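# Swap the spool piece between spring-loaded pipe ends

## Task

Take out the spool piece currently fitted between the two pipe ends and fit the spare spool from the table in its place, so that both ends of the new spool are fully seated inside the raised ring of the flange each one faces. The removed spool must finish lying still in the parts tray. The pipe ends are spring-loaded and can be drawn back far enough for a spool to be removed or inserted.

## Robot and tools

Robots and views. Four identical i2rt Big YAM arms, arm1, arm2, arm3 and arm4, each with six joints, a five-fingered right hand and a wrist camera (arm1_cam_wrist to arm4_cam_wrist). cam_high is a fixed room camera. Foot poses (scene frame, m): arm1 (-0.007, +0.542, +0.764) quat_wxyz (+0.696, -0.001, +0.000, -0.718); arm2 (+0.844, +0.007, +0.758) quat (+0.003, -0.004, +0.006, -1.000); arm3 (-0.858, +0.006, +0.778) quat (+1.000, -0.001, -0.003, -0.013); arm4 (-0.001, -0.556, +0.823) quat (+0.699, -0.003, -0.006, +0.715). Each foot faces its own +x. Table tops below the arms are at z=+0.720. Reach is about 1.07 m from the joint1 axis.

Frames. Everything uses one scene frame: origin on the floor, +z up. The hand point sits 0.045 m ahead of the palm; its +z runs along straightened fingers, +y leaves the palm face, +x crosses the palm away from the thumb. Straight fingers extend 0.06 to 0.07 m past the point. A bracket on the little-finger side of the wrist sticks out about 0.10 m and can strike things. With joints 1, 5, 6 at 0 and the hand level and forward, the palm is down and the thumb on the left; joint6 near -1.3 puts the camera on top with an upright picture.

move. Optional keys arm1..arm4 plus cameras. Each arm key holds an object for that arm only; an arm you omit gets nothing new but may keep pushing toward old targets. Inside it:
- joints: a dictionary of absolute targets by name. joint1_rad -2.879..2.879 (yaw about foot, + counter-clockwise from above), joint2_rad 0..3.141 (shoulder), joint3_rad 0..3.019 (elbow, + opens), joint4_rad -1.692..1.57 (hand pitch, + fingers up), joint5_rad -1.57..1.57 (sideways, + to arm's right), joint6_rad -2.094..2.094 (roll, + clockwise seen from behind). Hand keys hand_little, hand_ring, hand_middle, hand_index, hand_thumb_bend, hand_thumb_turn run -1..1 with +1 open/straight (thumb_turn +1 beside palm, -1 opposite the fingers). hand_force_limit -1..1 maps linearly to about 0..10 N at the fingertip (0..15 N for thumb motors); hand_speed -0.96..1, full speed from +0.48 up. Both settings start at 0 and -0.8.
- target: one list of 7 numbers [x, y, z, qw, qx, qy, qz], an absolute hand pose in metres and a unit quaternion in the scene frame, reached along a straight line from the current hand_target. Alongside a target, joints may carry only the hand keys and the two hand settings.
- speed: top path speed in m/s, 0.002..0.5 (default 0.25); rotation is capped at twice that in rad/s. Only valid with target.
- min_time_s: 0.1..8 s, lower bound on the duration of that arm's joint motions.
All motions in one call start together; hand paths of one call finish together, paced by the slowest. Paths last 0.5..10 s, actions at most 15 s. Paths ignore obstacles and other arms, and hands often land a centimetre or more off. cameras: list of names or ["all"]; [] for none.

wait: seconds 0..10 and optional cameras; commands nothing new. zoom_image: camera and region [x0, y0, x1, y1] in pixels from the top-left, at most 504 by 504, on the latest images only. show_instructions: no arguments, shows the reference pages. finished_scene: scene = the current scene number; irreversible, and the goal must hold with the robots left alone.

Results. The move line reports per commanded arm either done or its worst status. Status words: done; off_target (resting away from target, maybe still pushing); time_out (joint could not finish; it keeps a nearby target and on_its_own lists joints still heading there; send the reported position to relax it); not_followed, with "joint command not followed" or "pose unreachable" when a safety check blocked joint targets or a hand pose. Arms not in the call appear "as last shown" with status "not commanded". hand_stopped_by lists six words for little, ring, middle, index, thumb_bend, thumb_turn: moving, target, force, stalled or fault. The *_load_n values are fingertip forces in N, positive when pushed open; a lost grip shows as loads near 0. Joint velocities are rad/s; "within noise" means still. Joint torques include the arm's own weight; numbers 3 and 4 wrap at ±28 N m. MOTOR HOT appears near 85 °C; at 100 °C the arm drops for 30-60 s (OVER-TEMPERATURE FAULT), after which blocked keys say limit_stop_at_motor_heat and need resending.

Gripping. A finger motor only starts when its target changes by 0.002 or more, stops at target or when load hits hand_force_limit, then locks. To grip harder raise the limit and send a more-closed target; to loosen send a more-open one. Close at hand_speed -0.94 or below for a gentle grip. A thumb turned in front wraps objects about 0.035-0.065 m thick; handles down to about 0.025 m work. The scene keeps running while you think, holding the last command.

Avoid. Hard contact between arms, including one hand closing on another's fingers; arms do not halt on contact and will keep shoving. Do not knock or drop anything out of the work area, let a part fall far, release parts while they move, or slam into fixed or heavy objects. Limit strain on fingers from heavy or swung loads. Long pushing, outstretched holding or unreachable poses overheat motors. Loose objects may occasionally get nudged by outside pushes.

Each tool is called after "Call:" by a JSON object that holds its "api" and its "payload", one argument or row to a line.

Reference images:

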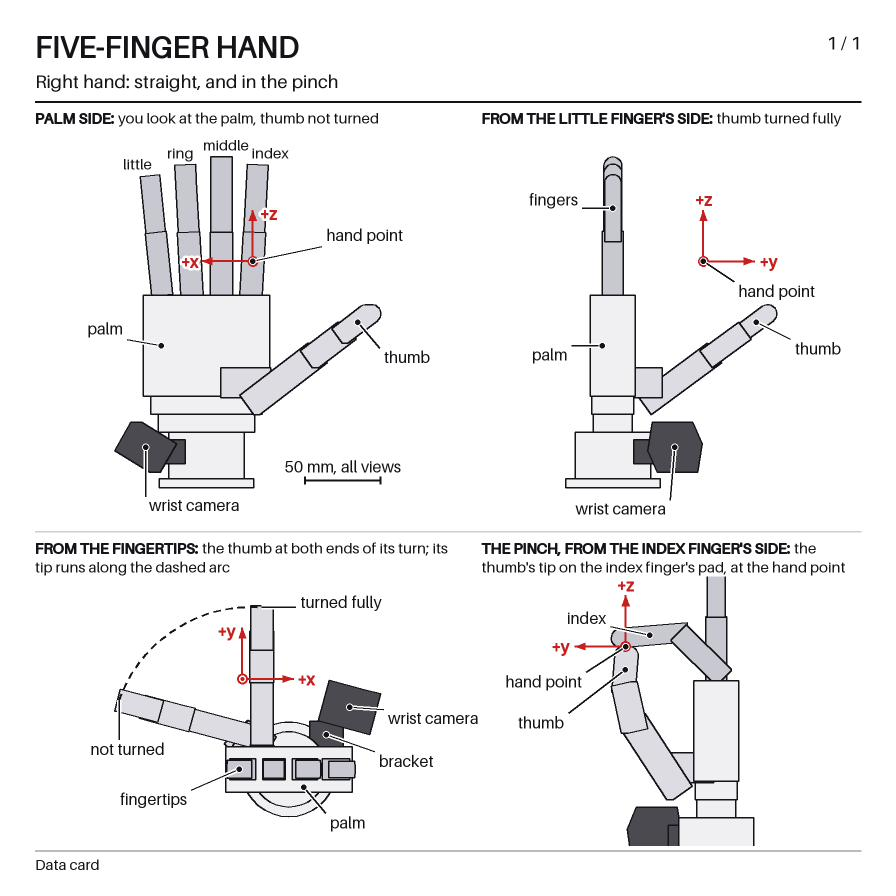

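## Session

Call:
{"api": "move", "payload": {

}}

Scene clock: 0.00 s.
Joint torques (N m): no reading
Motor temperatures (°C): arm1=[27 34 27 28 29 25] | arm2=[27 28 34 26 27 28] | arm3=[26 33 28 27 25 29] | arm4=[29 33 31 29 27 25]
Heat: arm1: hottest joint2_rad 34 °C; arm2: hottest joint3_rad 34 °C; arm3: hottest joint2_rad 33 °C; arm4: hottest joint2_rad 33 °C.
Joint velocities: within noise
arm1.joint_positions: joint1_rad=-0.182 joint2_rad=+0.630 joint3_rad=+1.398 joint4_rad=-1.337 joint5_rad=-0.171 joint6_rad=-1.383 hand_little=+1.000 hand_ring=+1.000 hand_middle=+1.000 hand_index=+1.000 hand_thumb_turn=+1.000 hand_thumb_bend=+1.000 hand_force_limit=+0.000 hand_speed=-0.800
arm1.joint_status: not commanded
arm1.hand_stopped_by: target,target,target,target,target,target
arm1.little_load_n: 0.0
arm1.ring_load_n: 0.0
arm1.middle_load_n: 0.0
arm1.index_load_n: -0.5
arm1.thumb_bend_load_n: 0.0
arm1.thumb_turn_load_n: 0.0
arm1.hand: x=-0.0761 y=+0.3129 z=+1.2551 quat_wxyz=(+0.291, +0.517, -0.706, +0.387) (m; scene frame)
arm1.hand_target: x=-0.0759 y=+0.3139 z=+1.2656 quat_wxyz=(+0.299, +0.514, -0.700, +0.394) (m; scene frame)
arm1.hand_status: not commanded
arm2.joint_positions: joint1_rad=-0.170 joint2_rad=+0.603 joint3_rad=+1.436 joint4_rad=-1.361 joint5_rad=+0.031 joint6_rad=-0.968 hand_little=+1.000 hand_ring=+1.000 hand_middle=+1.000 hand_index=+1.000 hand_thumb_turn=+1.000 hand_thumb_bend=+1.000 hand_force_limit=+0.000 hand_speed=-0.800
arm2.joint_status: not commanded
arm2.hand_stopped_by: target,target,target,target,target,target
arm2.little_load_n: 0.0
arm2.ring_load_n: 0.0
arm2.middle_load_n: 0.0
arm2.index_load_n: 0.0
arm2.thumb_bend_load_n: 0.0
arm2.thumb_turn_load_n: 0.0
arm2.hand: x=+0.6506 y=+0.0732 z=+1.2579 quat_wxyz=(+0.494, -0.329, -0.800, +0.092) (m; scene frame)
arm2.hand_target: x=+0.6514 y=+0.0729 z=+1.2698 quat_wxyz=(+0.506, -0.326, -0.793, +0.094) (m; scene frame)
arm2.hand_status: not commanded
arm3.joint_positions: joint1_rad=+0.123 joint2_rad=+0.612 joint3_rad=+1.338 joint4_rad=-1.241 joint5_rad=+0.149 joint6_rad=-1.306 hand_little=+1.000 hand_ring=+1.000 hand_middle=+1.000 hand_index=+1.000 hand_thumb_turn=+1.000 hand_thumb_bend=+1.000 hand_force_limit=+0.000 hand_speed=-0.800
arm3.joint_status: not commanded
arm3.hand_stopped_by: target,target,target,target,target,target
arm3.little_load_n: 0.0
arm3.ring_load_n: 0.0
arm3.middle_load_n: 0.0
arm3.index_load_n: 0.0
arm3.thumb_bend_load_n: 0.0
arm3.thumb_turn_load_n: 0.0
arm3.hand: x=-0.6149 y=-0.0491 z=+1.2702 quat_wxyz=(-0.027, +0.854, -0.109, +0.509) (m; scene frame)
arm3.hand_target: x=-0.6163 y=-0.0492 z=+1.2828 quat_wxyz=(-0.030, +0.846, -0.109, +0.520) (m; scene frame)
arm3.hand_status: not commanded
arm4.joint_positions: joint1_rad=+0.042 joint2_rad=+0.626 joint3_rad=+1.350 joint4_rad=-1.213 joint5_rad=-0.078 joint6_rad=-1.363 hand_little=+1.000 hand_ring=+1.000 hand_middle=+1.000 hand_index=+1.000 hand_thumb_turn=+1.000 hand_thumb_bend=+1.000 hand_force_limit=+0.000 hand_speed=-0.800
arm4.joint_status: not commanded
arm4.hand_stopped_by: target,target,target,target,target,target
arm4.little_load_n: 0.0
arm4.ring_load_n: 0.0
arm4.middle_load_n: 0.0
arm4.index_load_n: 0.0
arm4.thumb_bend_load_n: 0.0
arm4.thumb_turn_load_n: 0.0
arm4.hand: x=+0.0139 y=-0.2957 z=+1.3192 quat_wxyz=(-0.428, +0.632, +0.578, +0.290) (m; scene frame)
arm4.hand_target: x=+0.0139 y=-0.2969 z=+1.3306 quat_wxyz=(-0.436, +0.626, +0.574, +0.297) (m; scene frame)
arm4.hand_status: not commanded
pictures: arm1_cam_wrist, arm2_cam_wrist, arm3_cam_wrist, arm4_cam_wrist, cam_high

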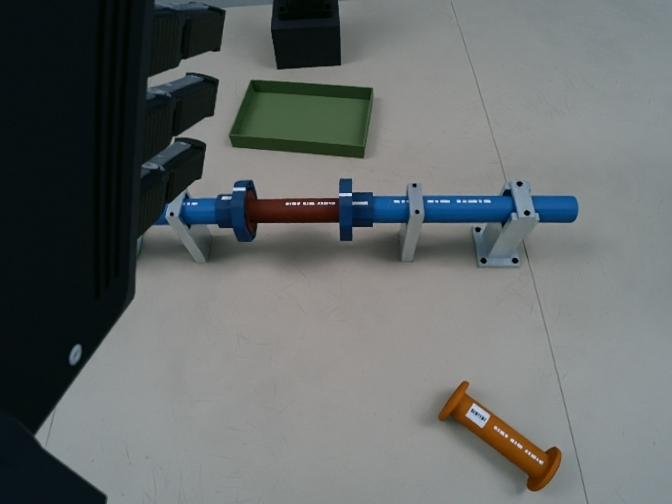

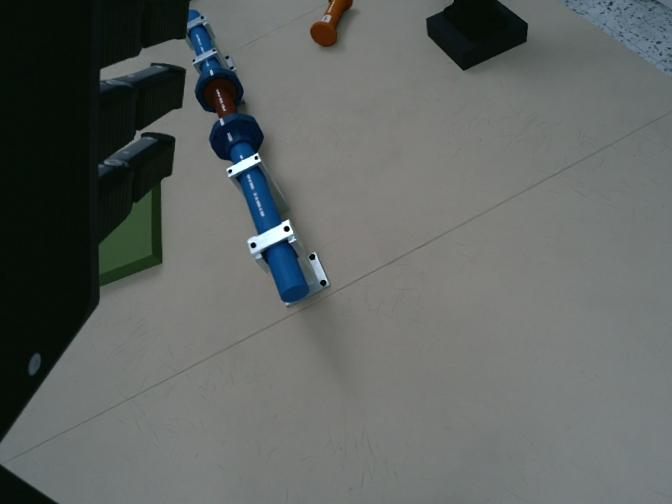

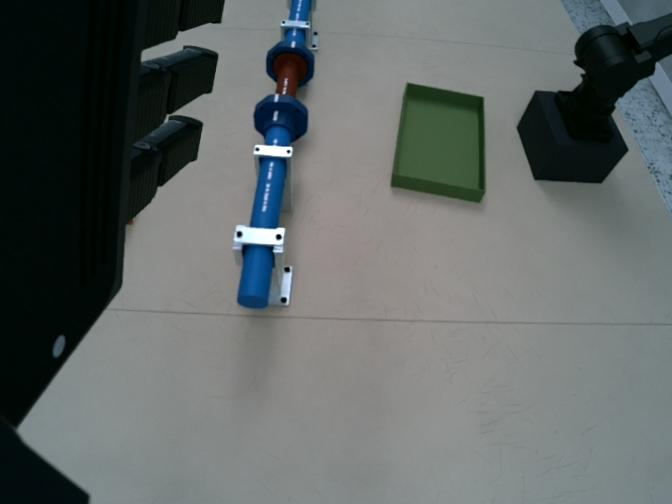

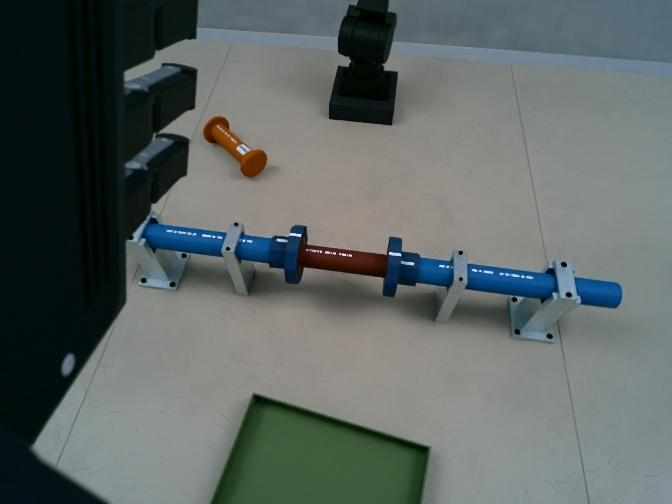

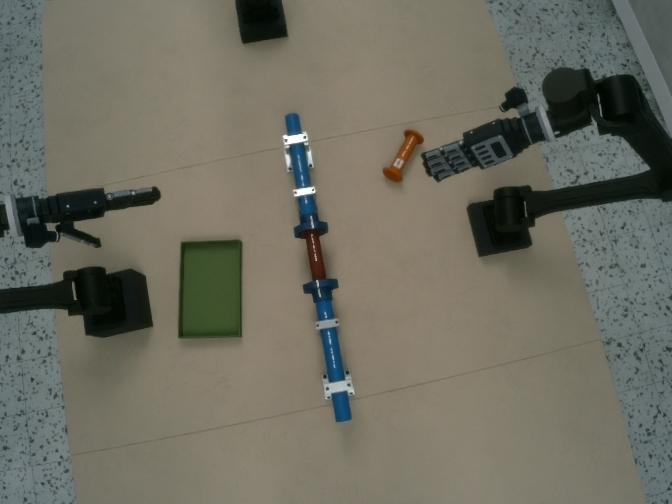

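Call:
{"api": "zoom_image", "payload": {
  "camera": "cam_high",
  "region": [240, 100, 440, 270]
}}

Call:
{"api": "zoom_image", "payload": {
  "camera": "cam_high",
  "region": [240, 230, 440, 430]
}}

Call:
{"api": "zoom_image", "payload": {
  "camera": "arm4_cam_wrist",
  "region": [120, 90, 640, 440]
}}

Call:
{"api": "zoom_image", "payload": {
  "camera": "arm1_cam_wrist",
  "region": [130, 70, 600, 500]
}}

Call:
{"api": "zoom_image", "payload": {
  "camera": "arm3_cam_wrist",
  "region": [200, 0, 400, 320]
}}

Call:
{"api": "zoom_image", "payload": {
  "camera": "arm2_cam_wrist",
  "region": [150, 0, 370, 320]
}}

Scaled by 2.520 from the camera's 672x504 image, which has a finer 960x720 frame.

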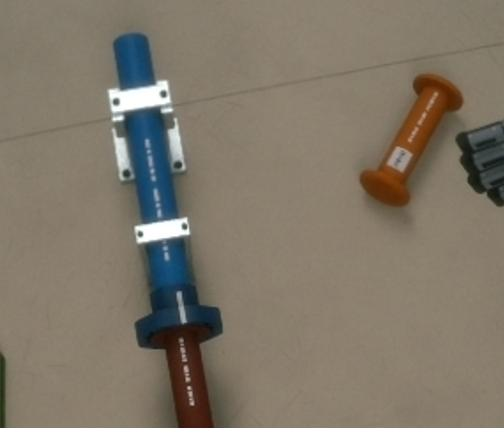

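Scaled by 2.520 from the camera's 672x504 image, which has a finer 960x720 frame.

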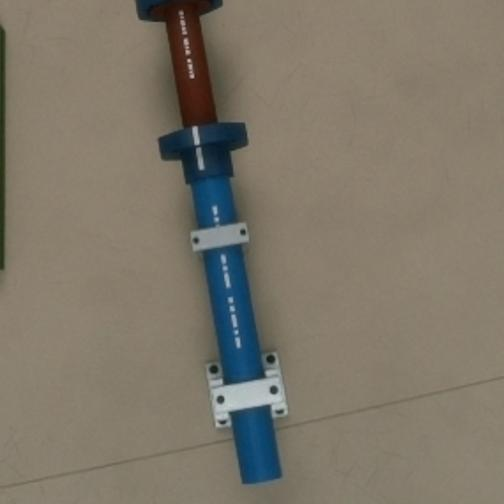

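Region (120, 90, 640, 440) is 520x350 pixels. A region can be at most 504 by 504 pixels.

Scaled by 1.072 from the camera's 672x504 image, which has a finer 960x720 frame.

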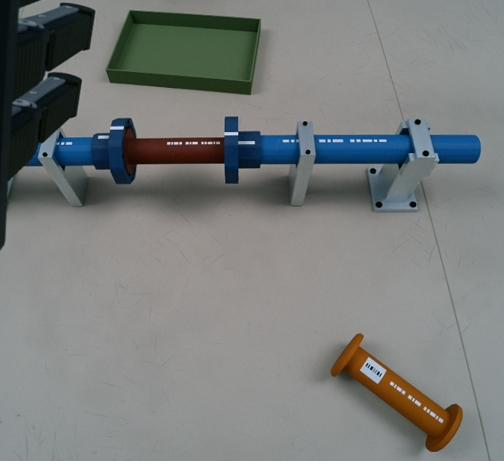

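Scaled by 1.575 from the camera's 672x504 image, which has a finer 960x720 frame.

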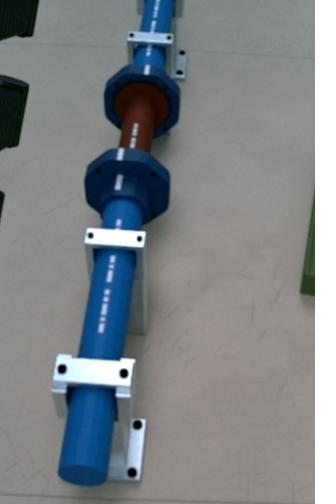

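Scaled by 1.575 from the camera's 672x504 image, which has a finer 960x720 frame.

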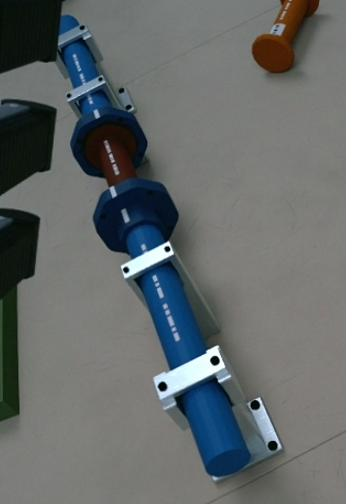

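Call:
{"api": "move", "payload": {
  "arm1": {"target": [-0.2725, 0.3187, 0.96, -0.135, 0.326, 0.8644, -0.358], "speed": 0.2, "joints": {"hand_thumb_turn": -1}},
  "arm2": {"target": [0.212, 0.003, 1.02, 0, 1, 0, 0], "speed": 0.25, "joints": {"hand_thumb_turn": -1}},
  "arm3": {"target": [-0.215, 0.003, 1.02, 0, 0, 1, 0], "speed": 0.25, "joints": {"hand_thumb_turn": -1}},
  "arm4": {"target": [-0.037, 0.003, 1.0, 0.3827, -0.9239, 0, 0], "speed": 0.2, "joints": {"hand_thumb_turn": -1}},
  "cameras": ["all"]
}}

Scene clock: 293.43 s.
Joint torques (N m): arm1=[-2.37 -2.84 8.72 1.94 -0.04 0.1] | arm2=[-2.32 -16.56 11.45 -0.28 -0.14 0.11] | arm3=[0.32 -16.91 12.21 -0.18 -0.26 0.04] | arm4=[0.03 -10.29 14.5 1.78 -0.03 -0.05]
Motor temperatures (°C): arm1=[26 32 34 26 26 25] | arm2=[27 28 39 25 26 26] | arm3=[26 32 43 27 25 27] | arm4=[28 32 38 27 25 24]
Heat: arm1: hottest joint3_rad 34 °C; arm2: hottest joint3_rad 39 °C; arm3: hottest joint3_rad 43 °C; arm4: hottest joint3_rad 38 °C.
move: arm1 done; arm2 off_target; arm3 off_target; arm4 off_target
Joint velocities: within noise
arm1.joint_positions: joint1_rad=-1.003 joint2_rad=+0.872 joint3_rad=+0.788 joint4_rad=-0.735 joint5_rad=-0.227 joint6_rad=-0.239 hand_little=+1.000 hand_ring=+1.000 hand_middle=+1.000 hand_index=+1.000 hand_thumb_turn=-1.000 hand_thumb_bend=+1.000 hand_force_limit=+0.000 hand_speed=-0.800
arm1.joint_status: all done
arm1.hand_stopped_by: target,target,target,target,target,target
arm1.little_load_n: 0.0
arm1.ring_load_n: 0.0
arm1.middle_load_n: 0.0
arm1.index_load_n: 0.0
arm1.thumb_bend_load_n: 0.0
arm1.thumb_turn_load_n: 0.0
arm1.hand: x=-0.2690 y=+0.3183 z=+0.9620 quat_wxyz=(+0.133, -0.319, -0.868, +0.356) (m; scene frame)
arm1.hand_target: x=-0.2725 y=+0.3188 z=+0.9600 quat_wxyz=(+0.135, -0.326, -0.865, +0.358) (m; scene frame)
arm1.hand_status: done (0.004 m and 0.9 deg from the pose sent, 0.354 m and 103.4 deg at the start)
arm2.joint_positions: joint1_rad=-0.101 joint2_rad=+1.920 joint3_rad=+2.026 joint4_rad=-1.685 joint5_rad=-0.013 joint6_rad=+1.459 hand_little=+1.000 hand_ring=+1.000 hand_middle=+1.000 hand_index=+1.000 hand_thumb_turn=-1.000 hand_thumb_bend=+1.000 hand_force_limit=+0.000 hand_speed=-0.800
arm2.joint_status: all done
arm2.hand_stopped_by: target,target,target,target,target,target
arm2.little_load_n: 0.0
arm2.ring_load_n: 0.0
arm2.middle_load_n: 0.0
arm2.index_load_n: 0.0
arm2.thumb_bend_load_n: 0.0
arm2.thumb_turn_load_n: 0.0
arm2.hand: x=+0.2257 y=-0.0019 z=+0.9987 quat_wxyz=(-0.001, -1.000, -0.008, +0.001) (m; scene frame)
arm2.hand_target: x=+0.2135 y=+0.0030 z=+1.0196 quat_wxyz=(+0.000, -1.000, +0.002, +0.023) (m; scene frame)
arm2.hand_status: off_target (0.026 m and 1.0 deg from the pose sent, 0.504 m and 141.6 deg at the start; a joint's target at an end of its range on 56 of 200 steps)
arm3.joint_positions: joint1_rad=-0.071 joint2_rad=+1.974 joint3_rad=+2.065 joint4_rad=-1.698 joint5_rad=+0.001 joint6_rad=+1.460 hand_little=+1.000 hand_ring=+1.000 hand_middle=+1.000 hand_index=+1.000 hand_thumb_turn=-1.000 hand_thumb_bend=+1.000 hand_force_limit=+0.000 hand_speed=-0.800
arm3.joint_status: all done
arm3.hand_stopped_by: target,target,target,target,target,target
arm3.little_load_n: 0.0
arm3.ring_load_n: 0.0
arm3.middle_load_n: 0.0
arm3.index_load_n: 0.0
arm3.thumb_bend_load_n: 0.0
arm3.thumb_turn_load_n: 0.0
arm3.hand: x=-0.2286 y=+0.0076 z=+1.0002 quat_wxyz=(+0.015, +0.007, -1.000, -0.001) (m; scene frame)
arm3.hand_target: x=-0.2163 y=+0.0030 z=+1.0197 quat_wxyz=(-0.006, -0.001, -1.000, +0.000) (m; scene frame)
arm3.hand_status: off_target (0.024 m and 1.9 deg from the pose sent, 0.475 m and 167.5 deg at the start; a joint's target at an end of its range on 47 of 200 steps)
arm4.joint_positions: joint1_rad=-0.013 joint2_rad=+1.440 joint3_rad=+1.119 joint4_rad=-0.529 joint5_rad=-0.006 joint6_rad=+0.001 hand_little=+1.000 hand_ring=+1.000 hand_middle=+1.000 hand_index=+1.000 hand_thumb_turn=-1.000 hand_thumb_bend=+1.000 hand_force_limit=+0.000 hand_speed=-0.800
arm4.joint_status: all done
arm4.hand_stopped_by: target,target,target,target,target,target
arm4.little_load_n: 0.0
arm4.ring_load_n: 0.0
arm4.middle_load_n: 0.0
arm4.index_load_n: 0.0
arm4.thumb_bend_load_n: 0.0
arm4.thumb_turn_load_n: 0.0
arm4.hand: x=-0.0393 y=-0.0228 z=+0.9782 quat_wxyz=(-0.355, +0.935, +0.007, +0.001) (m; scene frame)
arm4.hand_target: x=-0.0369 y=+0.0012 z=+1.0008 quat_wxyz=(-0.383, +0.924, +0.000, +0.000) (m; scene frame)
arm4.hand_status: off_target (0.034 m and 3.5 deg from the pose sent, 0.440 m and 83.3 deg at the start)
pictures: arm1_cam_wrist, arm2_cam_wrist, arm3_cam_wrist, arm4_cam_wrist, cam_high

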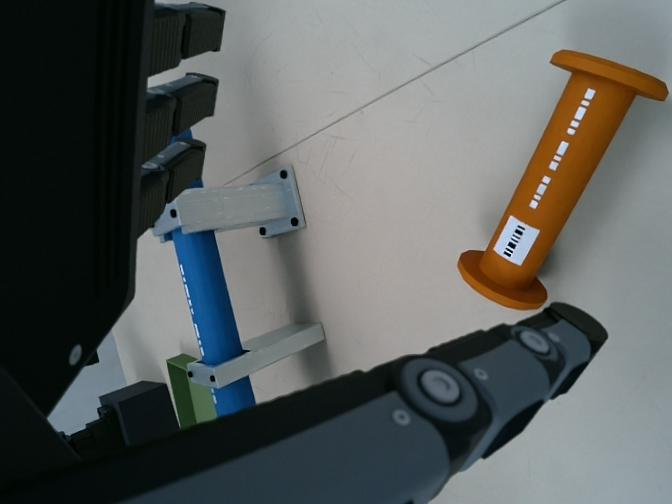

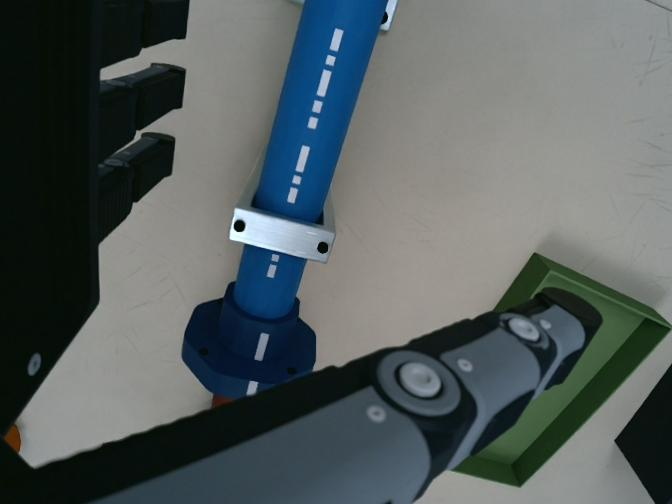

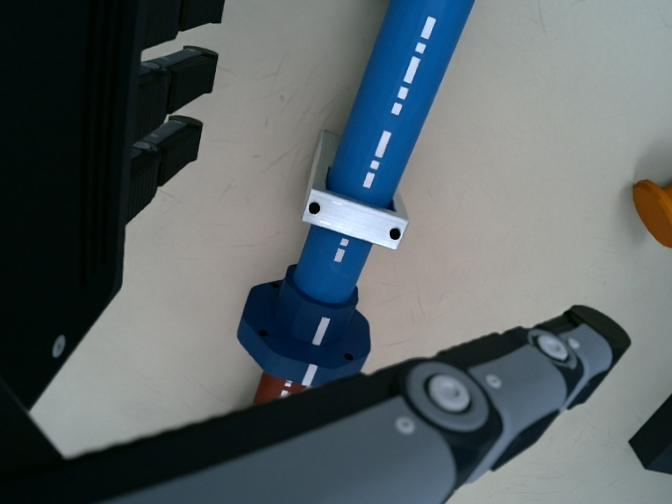

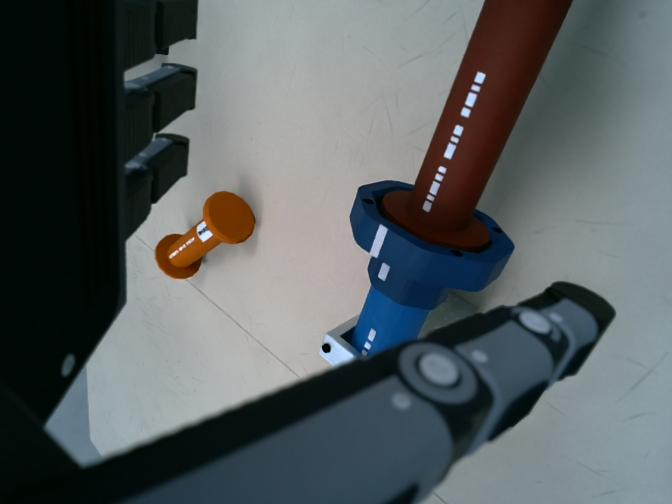

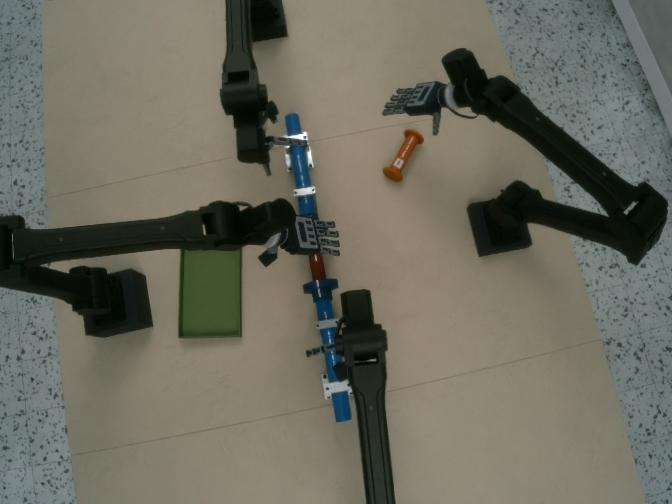

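Call:
{"api": "move", "payload": {
  "arm1": {"target": [-0.257, 0.314, 0.87, -0.1299, 0.3137, 0.869, -0.36], "speed": 0.15},
  "arm2": {"target": [0.205, 0.017, 0.925, 0, 1, 0, 0], "speed": 0.15},
  "arm3": {"target": [-0.207, 0.035, 0.925, 0, 0, 1, 0], "speed": 0.15},
  "arm4": {"target": [-0.02, 0.025, 0.94, 0.3827, -0.9239, 0, 0], "speed": 0.15},
  "cameras": ["all"]
}}

Scene clock: 372.67 s.
Joint torques (N m): arm1=[-0.67 -2.67 8.35 1.8 -0.06 0.09] | arm2=[-2.32 -17.85 7.3 0.47 0.13 -0.13] | arm3=[0.85 -17.38 7.5 0.9 -0.2 0.03] | arm4=[0.03 -11.58 10.76 1.81 -0.08 -0.22]
Motor temperatures (°C): arm1=[26 32 35 26 25 25] | arm2=[27 33 43 25 26 26] | arm3=[26 34 58 27 25 27] | arm4=[27 34 45 26 25 24]
Heat: arm1: hottest joint3_rad 35 °C; arm2: hottest joint3_rad 43 °C; arm3: hottest joint3_rad 58 °C; arm4: hottest joint3_rad 45 °C.
move: arm1 done; arm2 done; arm3 done; arm4 off_target
Joint velocities: within noise
arm1.joint_positions: joint1_rad=-0.980 joint2_rad=+0.909 joint3_rad=+0.561 joint4_rad=-0.472 joint5_rad=-0.221 joint6_rad=-0.232 hand_little=+1.000 hand_ring=+1.000 hand_middle=+1.000 hand_index=+1.000 hand_thumb_turn=-1.000 hand_thumb_bend=+1.000 hand_force_limit=+0.000 hand_speed=-0.800
arm1.joint_status: not commanded
arm1.hand_stopped_by: target,target,target,target,target,target
arm1.little_load_n: 0.0
arm1.ring_load_n: 0.0
arm1.middle_load_n: 0.0
arm1.index_load_n: 0.0
arm1.thumb_bend_load_n: 0.0
arm1.thumb_turn_load_n: 0.0
arm1.hand: x=-0.2563 y=+0.3177 z=+0.8701 quat_wxyz=(+0.129, -0.314, -0.871, +0.356) (m; scene frame)
arm1.hand_target: x=-0.2570 y=+0.3140 z=+0.8702 quat_wxyz=(+0.130, -0.314, -0.869, +0.360) (m; scene frame)
arm1.hand_status: done (0.004 m and 0.5 deg from the pose sent, 0.093 m and 0.8 deg at the start)
arm2.joint_positions: joint1_rad=-0.119 joint2_rad=+1.982 joint3_rad=+1.923 joint4_rad=-1.534 joint5_rad=-0.013 joint6_rad=+1.459 hand_little=+1.000 hand_ring=+1.000 hand_middle=+1.000 hand_index=+1.000 hand_thumb_turn=-1.000 hand_thumb_bend=+1.000 hand_force_limit=+0.000 hand_speed=-0.800
arm2.joint_status: not commanded
arm2.hand_stopped_by: target,target,target,target,target,target
arm2.little_load_n: 0.0
arm2.ring_load_n: 0.0
arm2.middle_load_n: 0.0
arm2.index_load_n: 0.0
arm2.thumb_bend_load_n: 0.0
arm2.thumb_turn_load_n: 0.0
arm2.hand: x=+0.2071 y=+0.0123 z=+0.9234 quat_wxyz=(-0.002, -1.000, +0.001, -0.006) (m; scene frame)
arm2.hand_target: x=+0.2050 y=+0.0169 z=+0.9251 quat_wxyz=(+0.000, -1.000, +0.000, +0.000) (m; scene frame)
arm2.hand_status: done (0.005 m and 0.7 deg from the pose sent, 0.079 m and 1.0 deg at the start)
arm3.joint_positions: joint1_rad=-0.025 joint2_rad=+1.998 joint3_rad=+1.922 joint4_rad=-1.500 joint5_rad=+0.001 joint6_rad=+1.512 hand_little=+1.000 hand_ring=+1.000 hand_middle=+1.000 hand_index=+1.000 hand_thumb_turn=-1.000 hand_thumb_bend=+1.000 hand_force_limit=+0.000 hand_speed=-0.800
arm3.joint_status: not commanded
arm3.hand_stopped_by: target,target,target,target,target,target
arm3.little_load_n: 0.0
arm3.ring_load_n: 0.0
arm3.middle_load_n: 0.0
arm3.index_load_n: 0.0
arm3.thumb_bend_load_n: 0.0
arm3.thumb_turn_load_n: 0.0
arm3.hand: x=-0.2093 y=+0.0343 z=+0.9318 quat_wxyz=(-0.001, +0.004, -1.000, +0.001) (m; scene frame)
arm3.hand_target: x=-0.2071 y=+0.0351 z=+0.9251 quat_wxyz=(+0.000, +0.000, -1.000, +0.000) (m; scene frame)
arm3.hand_status: done (0.007 m and 0.5 deg from the pose sent, 0.083 m and 1.9 deg at the start)
arm4.joint_positions: joint1_rad=-0.047 joint2_rad=+1.554 joint3_rad=+1.119 joint4_rad=-0.374 joint5_rad=-0.028 joint6_rad=-0.004 hand_little=+1.000 hand_ring=+1.000 hand_middle=+1.000 hand_index=+1.000 hand_thumb_turn=-1.000 hand_thumb_bend=+1.000 hand_force_limit=+0.000 hand_speed=-0.800
arm4.joint_status: not commanded
arm4.hand_stopped_by: target,target,target,target,target,target
arm4.little_load_n: 0.0
arm4.ring_load_n: 0.0
arm4.middle_load_n: 0.0
arm4.index_load_n: 0.0
arm4.thumb_bend_load_n: 0.0
arm4.thumb_turn_load_n: 0.0
arm4.hand: x=-0.0240 y=+0.0151 z=+0.9394 quat_wxyz=(-0.374, +0.927, -0.002, -0.002) (m; scene frame)
arm4.hand_target: x=-0.0201 y=+0.0248 z=+0.9402 quat_wxyz=(-0.383, +0.924, +0.000, +0.000) (m; scene frame)
arm4.hand_status: off_target (0.011 m and 1.1 deg from the pose sent, 0.064 m and 3.5 deg at the start)
pictures: arm1_cam_wrist, arm2_cam_wrist, arm3_cam_wrist, arm4_cam_wrist, cam_high

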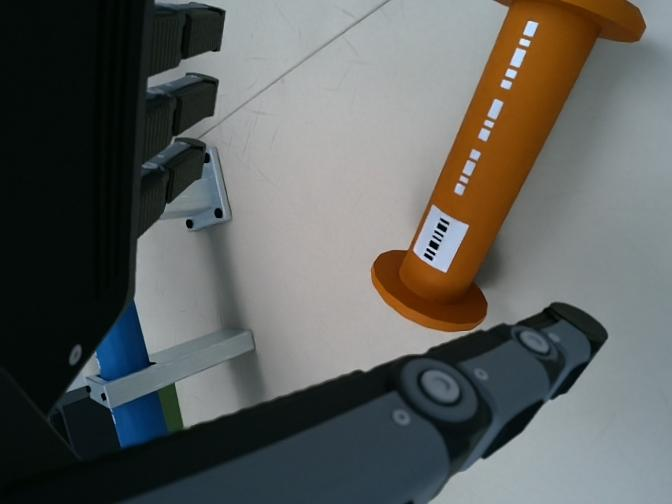

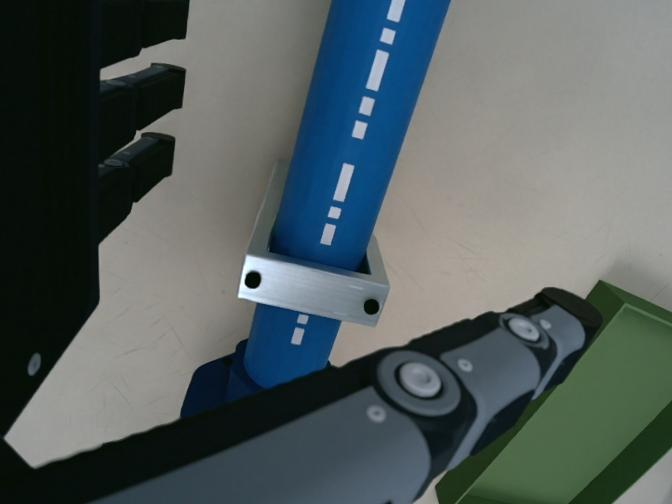

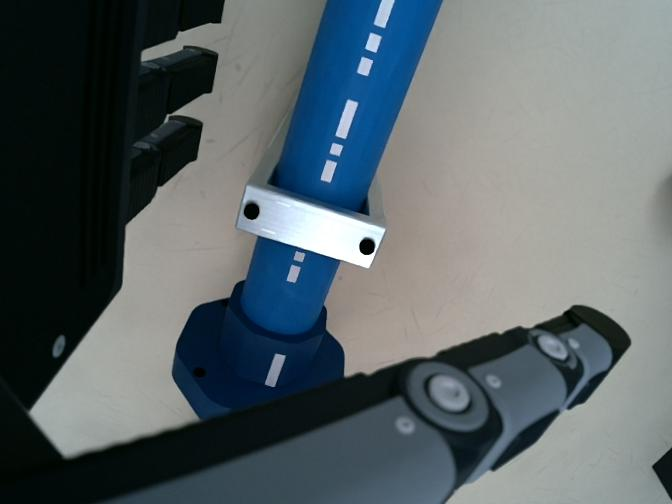

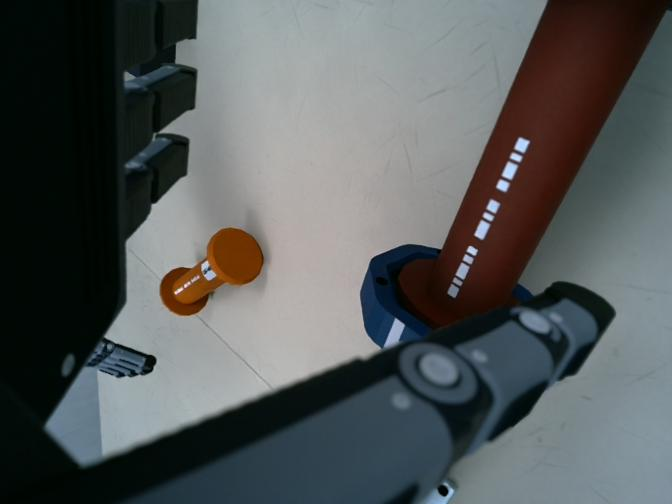

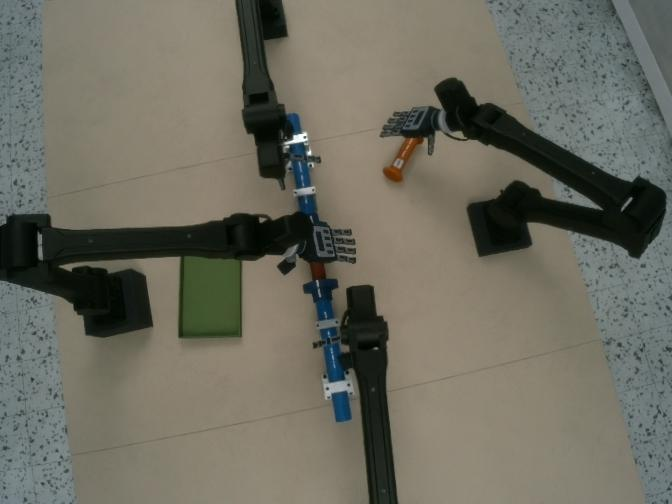

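Call:
{"api": "zoom_image", "payload": {
  "camera": "arm2_cam_wrist",
  "region": [200, 0, 500, 400]
}}

Call:
{"api": "zoom_image", "payload": {
  "camera": "arm3_cam_wrist",
  "region": [150, 0, 450, 400]
}}

Scaled by 1.260 from the camera's 672x504 image, which has a finer 960x720 frame.

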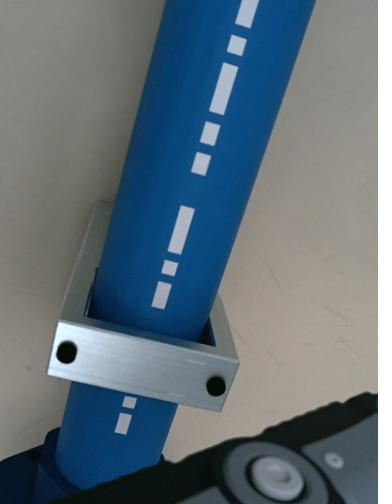

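Scaled by 1.260 from the camera's 672x504 image, which has a finer 960x720 frame.

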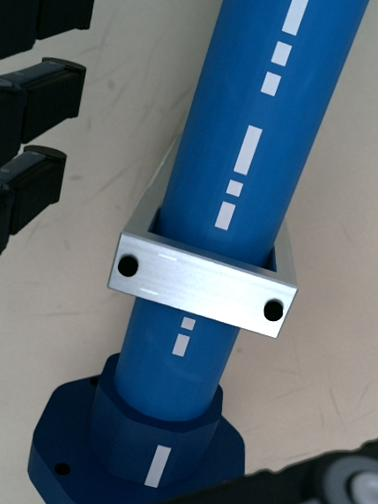

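Call:
{"api": "move", "payload": {
  "arm1": {"target": [-0.2547, 0.3, 0.79, -0.1324, 0.3197, 0.8668, -0.359], "speed": 0.15},
  "arm2": {"target": [0.205, 0.012, 0.885, 0, 1, 0, 0], "speed": 0.15},
  "arm3": {"target": [-0.207, 0.035, 0.88, 0, 0, 1, 0], "speed": 0.15},
  "arm4": {"target": [-0.016, 0.014, 0.9, 0.3827, -0.9239, 0, 0], "speed": 0.15},
  "cameras": ["all"]
}}

Scene clock: 473.67 s.
Joint torques (N m): arm1=[-0.91 -3.96 7.1 1.88 -0.05 0.09] | arm2=[-1.61 -17.08 6.93 0.51 0.12 -0.04] | arm3=[0.85 -17.14 7.25 0.94 -0.2 0.03] | arm4=[-0.09 -11.34 9.18 1.83 -0.09 -0.22]
Motor temperatures (°C): arm1=[26 32 33 25 25 25] | arm2=[27 34 40 25 26 25] | arm3=[26 38 42 27 25 27] | arm4=[27 33 41 26 25 24]
Heat: arm1: hottest joint3_rad 33 °C; arm2: hottest joint3_rad 40 °C; arm3: hottest joint3_rad 42 °C; arm4: hottest joint3_rad 41 °C.
move: arm1 done; arm2 done; arm3 done; arm4 done
Joint velocities: within noise
arm1.joint_positions: joint1_rad=-0.924 joint2_rad=+1.096 joint3_rad=+0.422 joint4_rad=-0.138 joint5_rad=-0.173 joint6_rad=-0.181 hand_little=+1.000 hand_ring=+1.000 hand_middle=+1.000 hand_index=+1.000 hand_thumb_turn=-1.000 hand_thumb_bend=+1.000 hand_force_limit=+0.000 hand_speed=-0.800
arm1.joint_status: not commanded
arm1.hand_stopped_by: target,target,target,target,target,target
arm1.little_load_n: 0.0
arm1.ring_load_n: 0.0
arm1.middle_load_n: 0.0
arm1.index_load_n: 0.0
arm1.thumb_bend_load_n: 0.0
arm1.thumb_turn_load_n: 0.0
arm1.hand: x=-0.2549 y=+0.3031 z=+0.7898 quat_wxyz=(+0.132, -0.319, -0.869, +0.355) (m; scene frame)
arm1.hand_target: x=-0.2547 y=+0.3000 z=+0.7901 quat_wxyz=(+0.132, -0.320, -0.867, +0.359) (m; scene frame)
arm1.hand_status: done (0.003 m and 0.6 deg from the pose sent, 0.082 m and 1.0 deg at the start)
arm2.joint_positions: joint1_rad=-0.119 joint2_rad=+1.982 joint3_rad=+1.837 joint4_rad=-1.435 joint5_rad=-0.013 joint6_rad=+1.459 hand_little=+1.000 hand_ring=+1.000 hand_middle=+1.000 hand_index=+1.000 hand_thumb_turn=-1.000 hand_thumb_bend=+1.000 hand_force_limit=+0.000 hand_speed=-0.800
arm2.joint_status: not commanded
arm2.hand_stopped_by: target,target,target,target,target,target
arm2.little_load_n: 0.0
arm2.ring_load_n: 0.0
arm2.middle_load_n: 0.0
arm2.index_load_n: 0.0
arm2.thumb_bend_load_n: 0.0
arm2.thumb_turn_load_n: 0.0
arm2.hand: x=+0.2068 y=+0.0127 z=+0.8908 quat_wxyz=(-0.001, -1.000, +0.001, +0.000) (m; scene frame)
arm2.hand_target: x=+0.2051 y=+0.0119 z=+0.8850 quat_wxyz=(+0.000, -1.000, +0.000, +0.000) (m; scene frame)
arm2.hand_status: done (0.006 m and 0.2 deg from the pose sent, 0.038 m and 0.8 deg at the start)
arm3.joint_positions: joint1_rad=-0.025 joint2_rad=+2.011 joint3_rad=+1.833 joint4_rad=-1.391 joint5_rad=+0.001 joint6_rad=+1.512 hand_little=+1.000 hand_ring=+1.000 hand_middle=+1.000 hand_index=+1.000 hand_thumb_turn=-1.000 hand_thumb_bend=+1.000 hand_force_limit=+0.000 hand_speed=-0.800
arm3.joint_status: not commanded
arm3.hand_stopped_by: target,target,target,target,target,target
arm3.little_load_n: 0.0
arm3.ring_load_n: 0.0
arm3.middle_load_n: 0.0
arm3.index_load_n: 0.0
arm3.thumb_bend_load_n: 0.0
arm3.thumb_turn_load_n: 0.0
arm3.hand: x=-0.2081 y=+0.0342 z=+0.8901 quat_wxyz=(-0.003, +0.004, -1.000, +0.001) (m; scene frame)
arm3.hand_target: x=-0.2072 y=+0.0351 z=+0.8799 quat_wxyz=(+0.000, +0.000, -1.000, +0.000) (m; scene frame)
arm3.hand_status: done (0.010 m and 0.6 deg from the pose sent, 0.052 m and 0.5 deg at the start)
arm4.joint_positions: joint1_rad=-0.054 joint2_rad=+1.577 joint3_rad=+1.045 joint4_rad=-0.261 joint5_rad=-0.034 joint6_rad=-0.009 hand_little=+1.000 hand_ring=+1.000 hand_middle=+1.000 hand_index=+1.000 hand_thumb_turn=-1.000 hand_thumb_bend=+1.000 hand_force_limit=+0.000 hand_speed=-0.800
arm4.joint_status: not commanded
arm4.hand_stopped_by: target,target,target,target,target,target
arm4.little_load_n: 0.0
arm4.ring_load_n: 0.0
arm4.middle_load_n: 0.0
arm4.index_load_n: 0.0
arm4.thumb_bend_load_n: 0.0
arm4.thumb_turn_load_n: 0.0
arm4.hand: x=-0.0204 y=+0.0102 z=+0.9069 quat_wxyz=(-0.381, +0.924, -0.001, -0.002) (m; scene frame)
arm4.hand_target: x=-0.0159 y=+0.0137 z=+0.8999 quat_wxyz=(-0.382, +0.924, +0.000, +0.000) (m; scene frame)
arm4.hand_status: done (0.009 m and 0.3 deg from the pose sent, 0.040 m and 1.1 deg at the start)
pictures: arm1_cam_wrist, arm2_cam_wrist, arm3_cam_wrist, arm4_cam_wrist, cam_high

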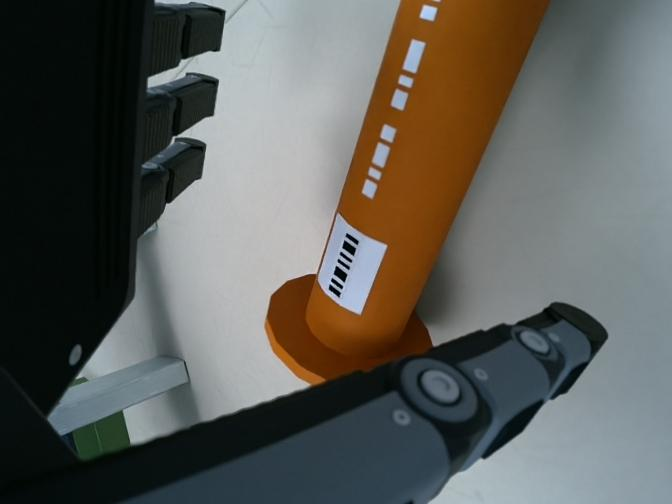

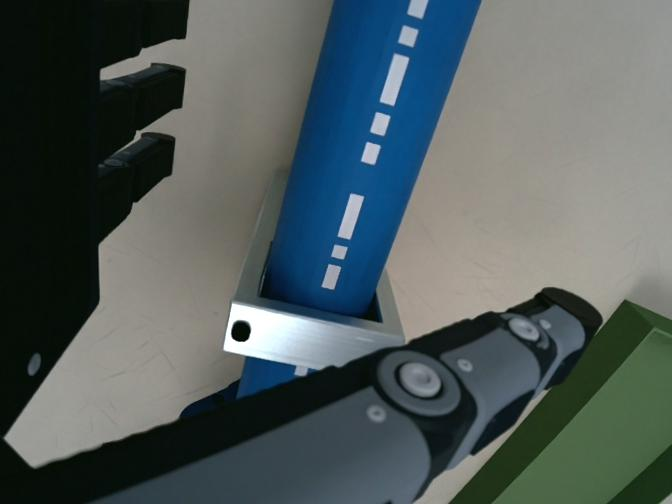

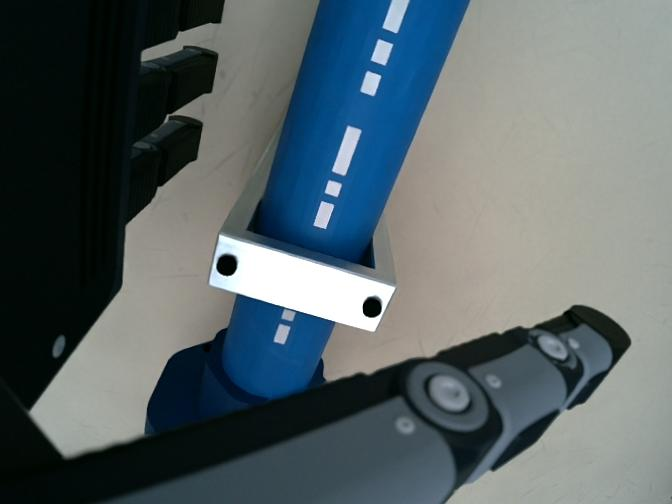

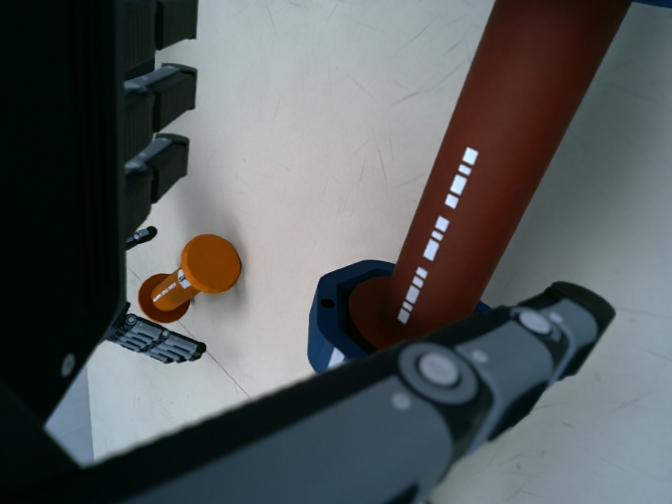

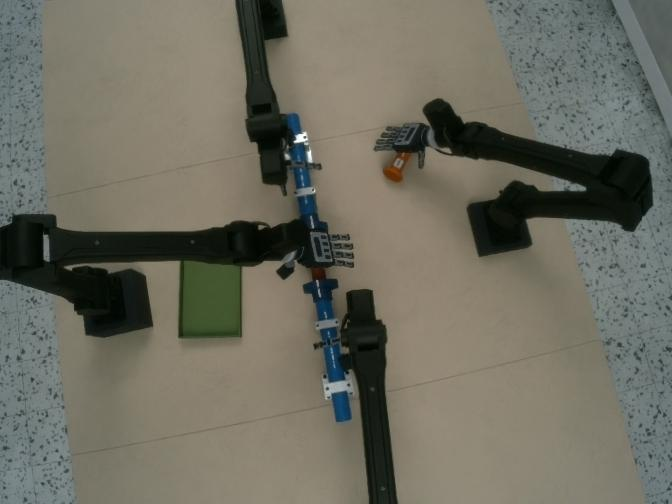

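Call:
{"api": "move", "payload": {
  "arm1": {"target": [-0.2588, 0.2955, 0.754, -0.1324, 0.3197, 0.8668, -0.359], "speed": 0.08},
  "arm2": {"target": [0.206, 0.0067, 0.841, 0, 1, 0, 0], "speed": 0.08},
  "arm3": {"target": [-0.221, 0.035, 0.838, 0, 0, 1, 0], "speed": 0.08},
  "arm4": {"target": [-0.016, 0.005, 0.843, 0.3827, -0.9239, 0, 0], "speed": 0.08},
  "cameras": ["all"]
}}

Scene clock: 535.10 s.
Joint torques (N m): arm1=[-0.67 -4.37 5.91 1.84 -0.04 0.08] | arm2=[-1.26 -16.97 6.76 0.51 0.12 0.07] | arm3=[0.73 -17.44 7.06 0.91 -0.2 0.02] | arm4=[0.03 -11.52 8.32 1.83 -0.07 -0.21]
Motor temperatures (°C): arm1=[26 31 34 25 25 25] | arm2=[27 34 40 25 25 25] | arm3=[26 37 40 27 25 27] | arm4=[27 34 41 26 25 24]
Heat: arm1: hottest joint3_rad 34 °C; arm2: hottest joint3_rad 40 °C; arm3: hottest joint3_rad 40 °C; arm4: hottest joint3_rad 41 °C.
move: arm1 done; arm2 done; arm3 done; arm4 done
Joint velocities: within noise
arm1.joint_positions: joint1_rad=-0.921 joint2_rad=+1.230 joint3_rad=+0.389 joint4_rad=+0.037 joint5_rad=-0.170 joint6_rad=-0.178 hand_little=+1.000 hand_ring=+1.000 hand_middle=+1.000 hand_index=+1.000 hand_thumb_turn=-1.000 hand_thumb_bend=+1.000 hand_force_limit=+0.000 hand_speed=-0.800
arm1.joint_status: not commanded
arm1.hand_stopped_by: target,target,target,target,target,target
arm1.little_load_n: 0.0
arm1.ring_load_n: 0.0
arm1.middle_load_n: 0.0
arm1.index_load_n: 0.0
arm1.thumb_bend_load_n: 0.0
arm1.thumb_turn_load_n: 0.0
arm1.hand: x=-0.2612 y=+0.2977 z=+0.7563 quat_wxyz=(+0.134, -0.319, -0.867, +0.357) (m; scene frame)
arm1.hand_target: x=-0.2588 y=+0.2957 z=+0.7540 quat_wxyz=(+0.132, -0.320, -0.867, +0.359) (m; scene frame)
arm1.hand_status: done (0.004 m and 0.3 deg from the pose sent, 0.037 m and 0.6 deg at the start)
arm2.joint_positions: joint1_rad=-0.114 joint2_rad=+2.000 joint3_rad=+1.751 joint4_rad=-1.328 joint5_rad=-0.013 joint6_rad=+1.459 hand_little=+1.000 hand_ring=+1.000 hand_middle=+1.000 hand_index=+1.000 hand_thumb_turn=-1.000 hand_thumb_bend=+1.000 hand_force_limit=+0.000 hand_speed=-0.800
arm2.joint_status: not commanded
arm2.hand_stopped_by: target,target,target,target,target,target
arm2.little_load_n: 0.0
arm2.ring_load_n: 0.0
arm2.middle_load_n: 0.0
arm2.index_load_n: 0.0
arm2.thumb_bend_load_n: 0.0
arm2.thumb_turn_load_n: 0.0
arm2.hand: x=+0.2077 y=+0.0101 z=+0.8480 quat_wxyz=(-0.001, -1.000, -0.001, +0.002) (m; scene frame)
arm2.hand_target: x=+0.2060 y=+0.0066 z=+0.8411 quat_wxyz=(+0.000, -1.000, +0.000, +0.000) (m; scene frame)
arm2.hand_status: done (0.008 m and 0.2 deg from the pose sent, 0.050 m and 0.2 deg at the start)
arm3.joint_positions: joint1_rad=-0.025 joint2_rad=+2.011 joint3_rad=+1.705 joint4_rad=-1.273 joint5_rad=+0.001 joint6_rad=+1.512 hand_little=+1.000 hand_ring=+1.000 hand_middle=+1.000 hand_index=+1.000 hand_thumb_turn=-1.000 hand_thumb_bend=+1.000 hand_force_limit=+0.000 hand_speed=-0.800
arm3.joint_status: not commanded
arm3.hand_stopped_by: target,target,target,target,target,target
arm3.little_load_n: 0.0
arm3.ring_load_n: 0.0
arm3.middle_load_n: 0.0
arm3.index_load_n: 0.0
arm3.thumb_bend_load_n: 0.0
arm3.thumb_turn_load_n: 0.0
arm3.hand: x=-0.2218 y=+0.0348 z=+0.8426 quat_wxyz=(+0.001, +0.004, -1.000, +0.001) (m; scene frame)
arm3.hand_target: x=-0.2211 y=+0.0351 z=+0.8379 quat_wxyz=(+0.000, +0.000, -1.000, +0.000) (m; scene frame)
arm3.hand_status: done (0.005 m and 0.5 deg from the pose sent, 0.054 m and 0.6 deg at the start)
arm4.joint_positions: joint1_rad=-0.054 joint2_rad=+1.651 joint3_rad=+0.956 joint4_rad=-0.097 joint5_rad=-0.034 joint6_rad=-0.009 hand_little=+1.000 hand_ring=+1.000 hand_middle=+1.000 hand_index=+1.000 hand_thumb_turn=-1.000 hand_thumb_bend=+1.000 hand_force_limit=+0.000 hand_speed=-0.800
arm4.joint_status: not commanded
arm4.hand_stopped_by: target,target,target,target,target,target
arm4.little_load_n: 0.0
arm4.ring_load_n: 0.0
arm4.middle_load_n: 0.0
arm4.index_load_n: 0.0
arm4.thumb_bend_load_n: 0.0
arm4.thumb_turn_load_n: 0.0
arm4.hand: x=-0.0199 y=+0.0026 z=+0.8503 quat_wxyz=(-0.382, +0.924, -0.001, -0.002) (m; scene frame)
arm4.hand_target: x=-0.0159 y=+0.0048 z=+0.8431 quat_wxyz=(-0.383, +0.924, +0.000, +0.000) (m; scene frame)
arm4.hand_status: done (0.009 m and 0.3 deg from the pose sent, 0.064 m and 0.3 deg at the start)
pictures: arm1_cam_wrist, arm2_cam_wrist, arm3_cam_wrist, arm4_cam_wrist, cam_high

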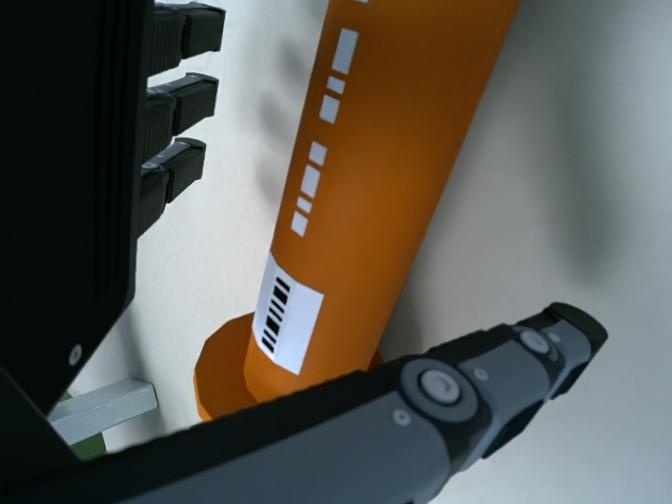

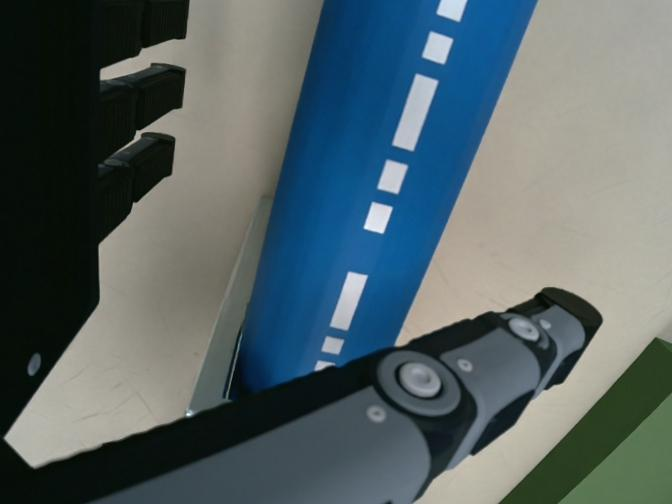

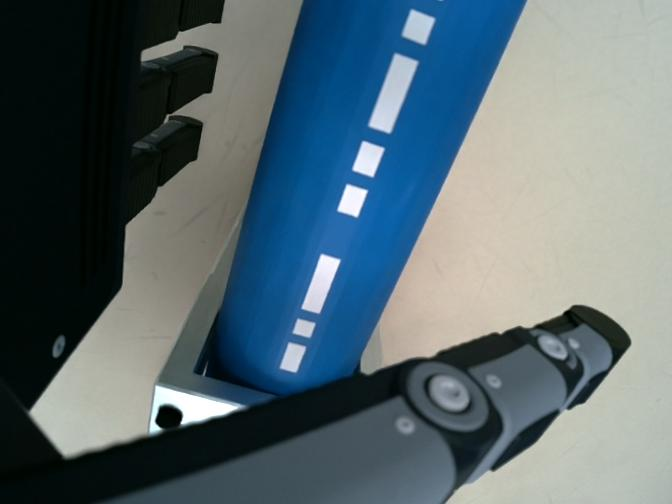

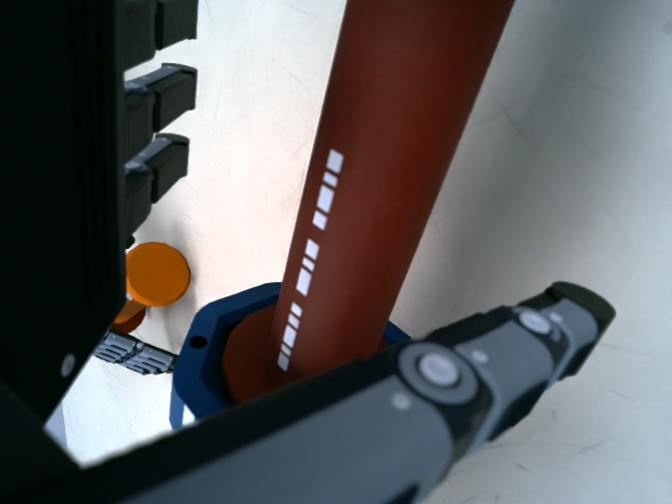

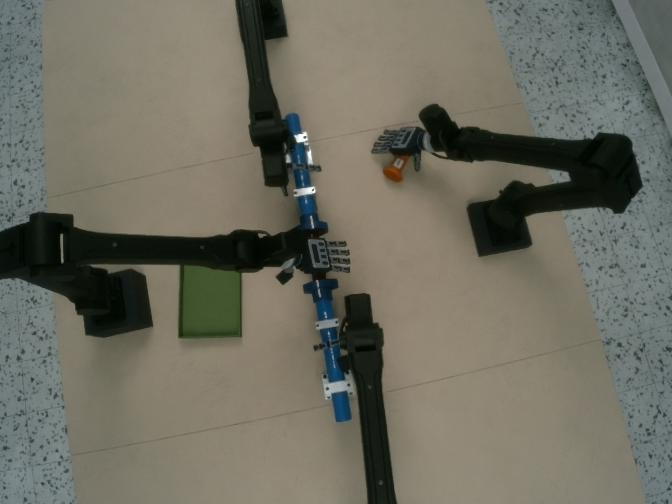

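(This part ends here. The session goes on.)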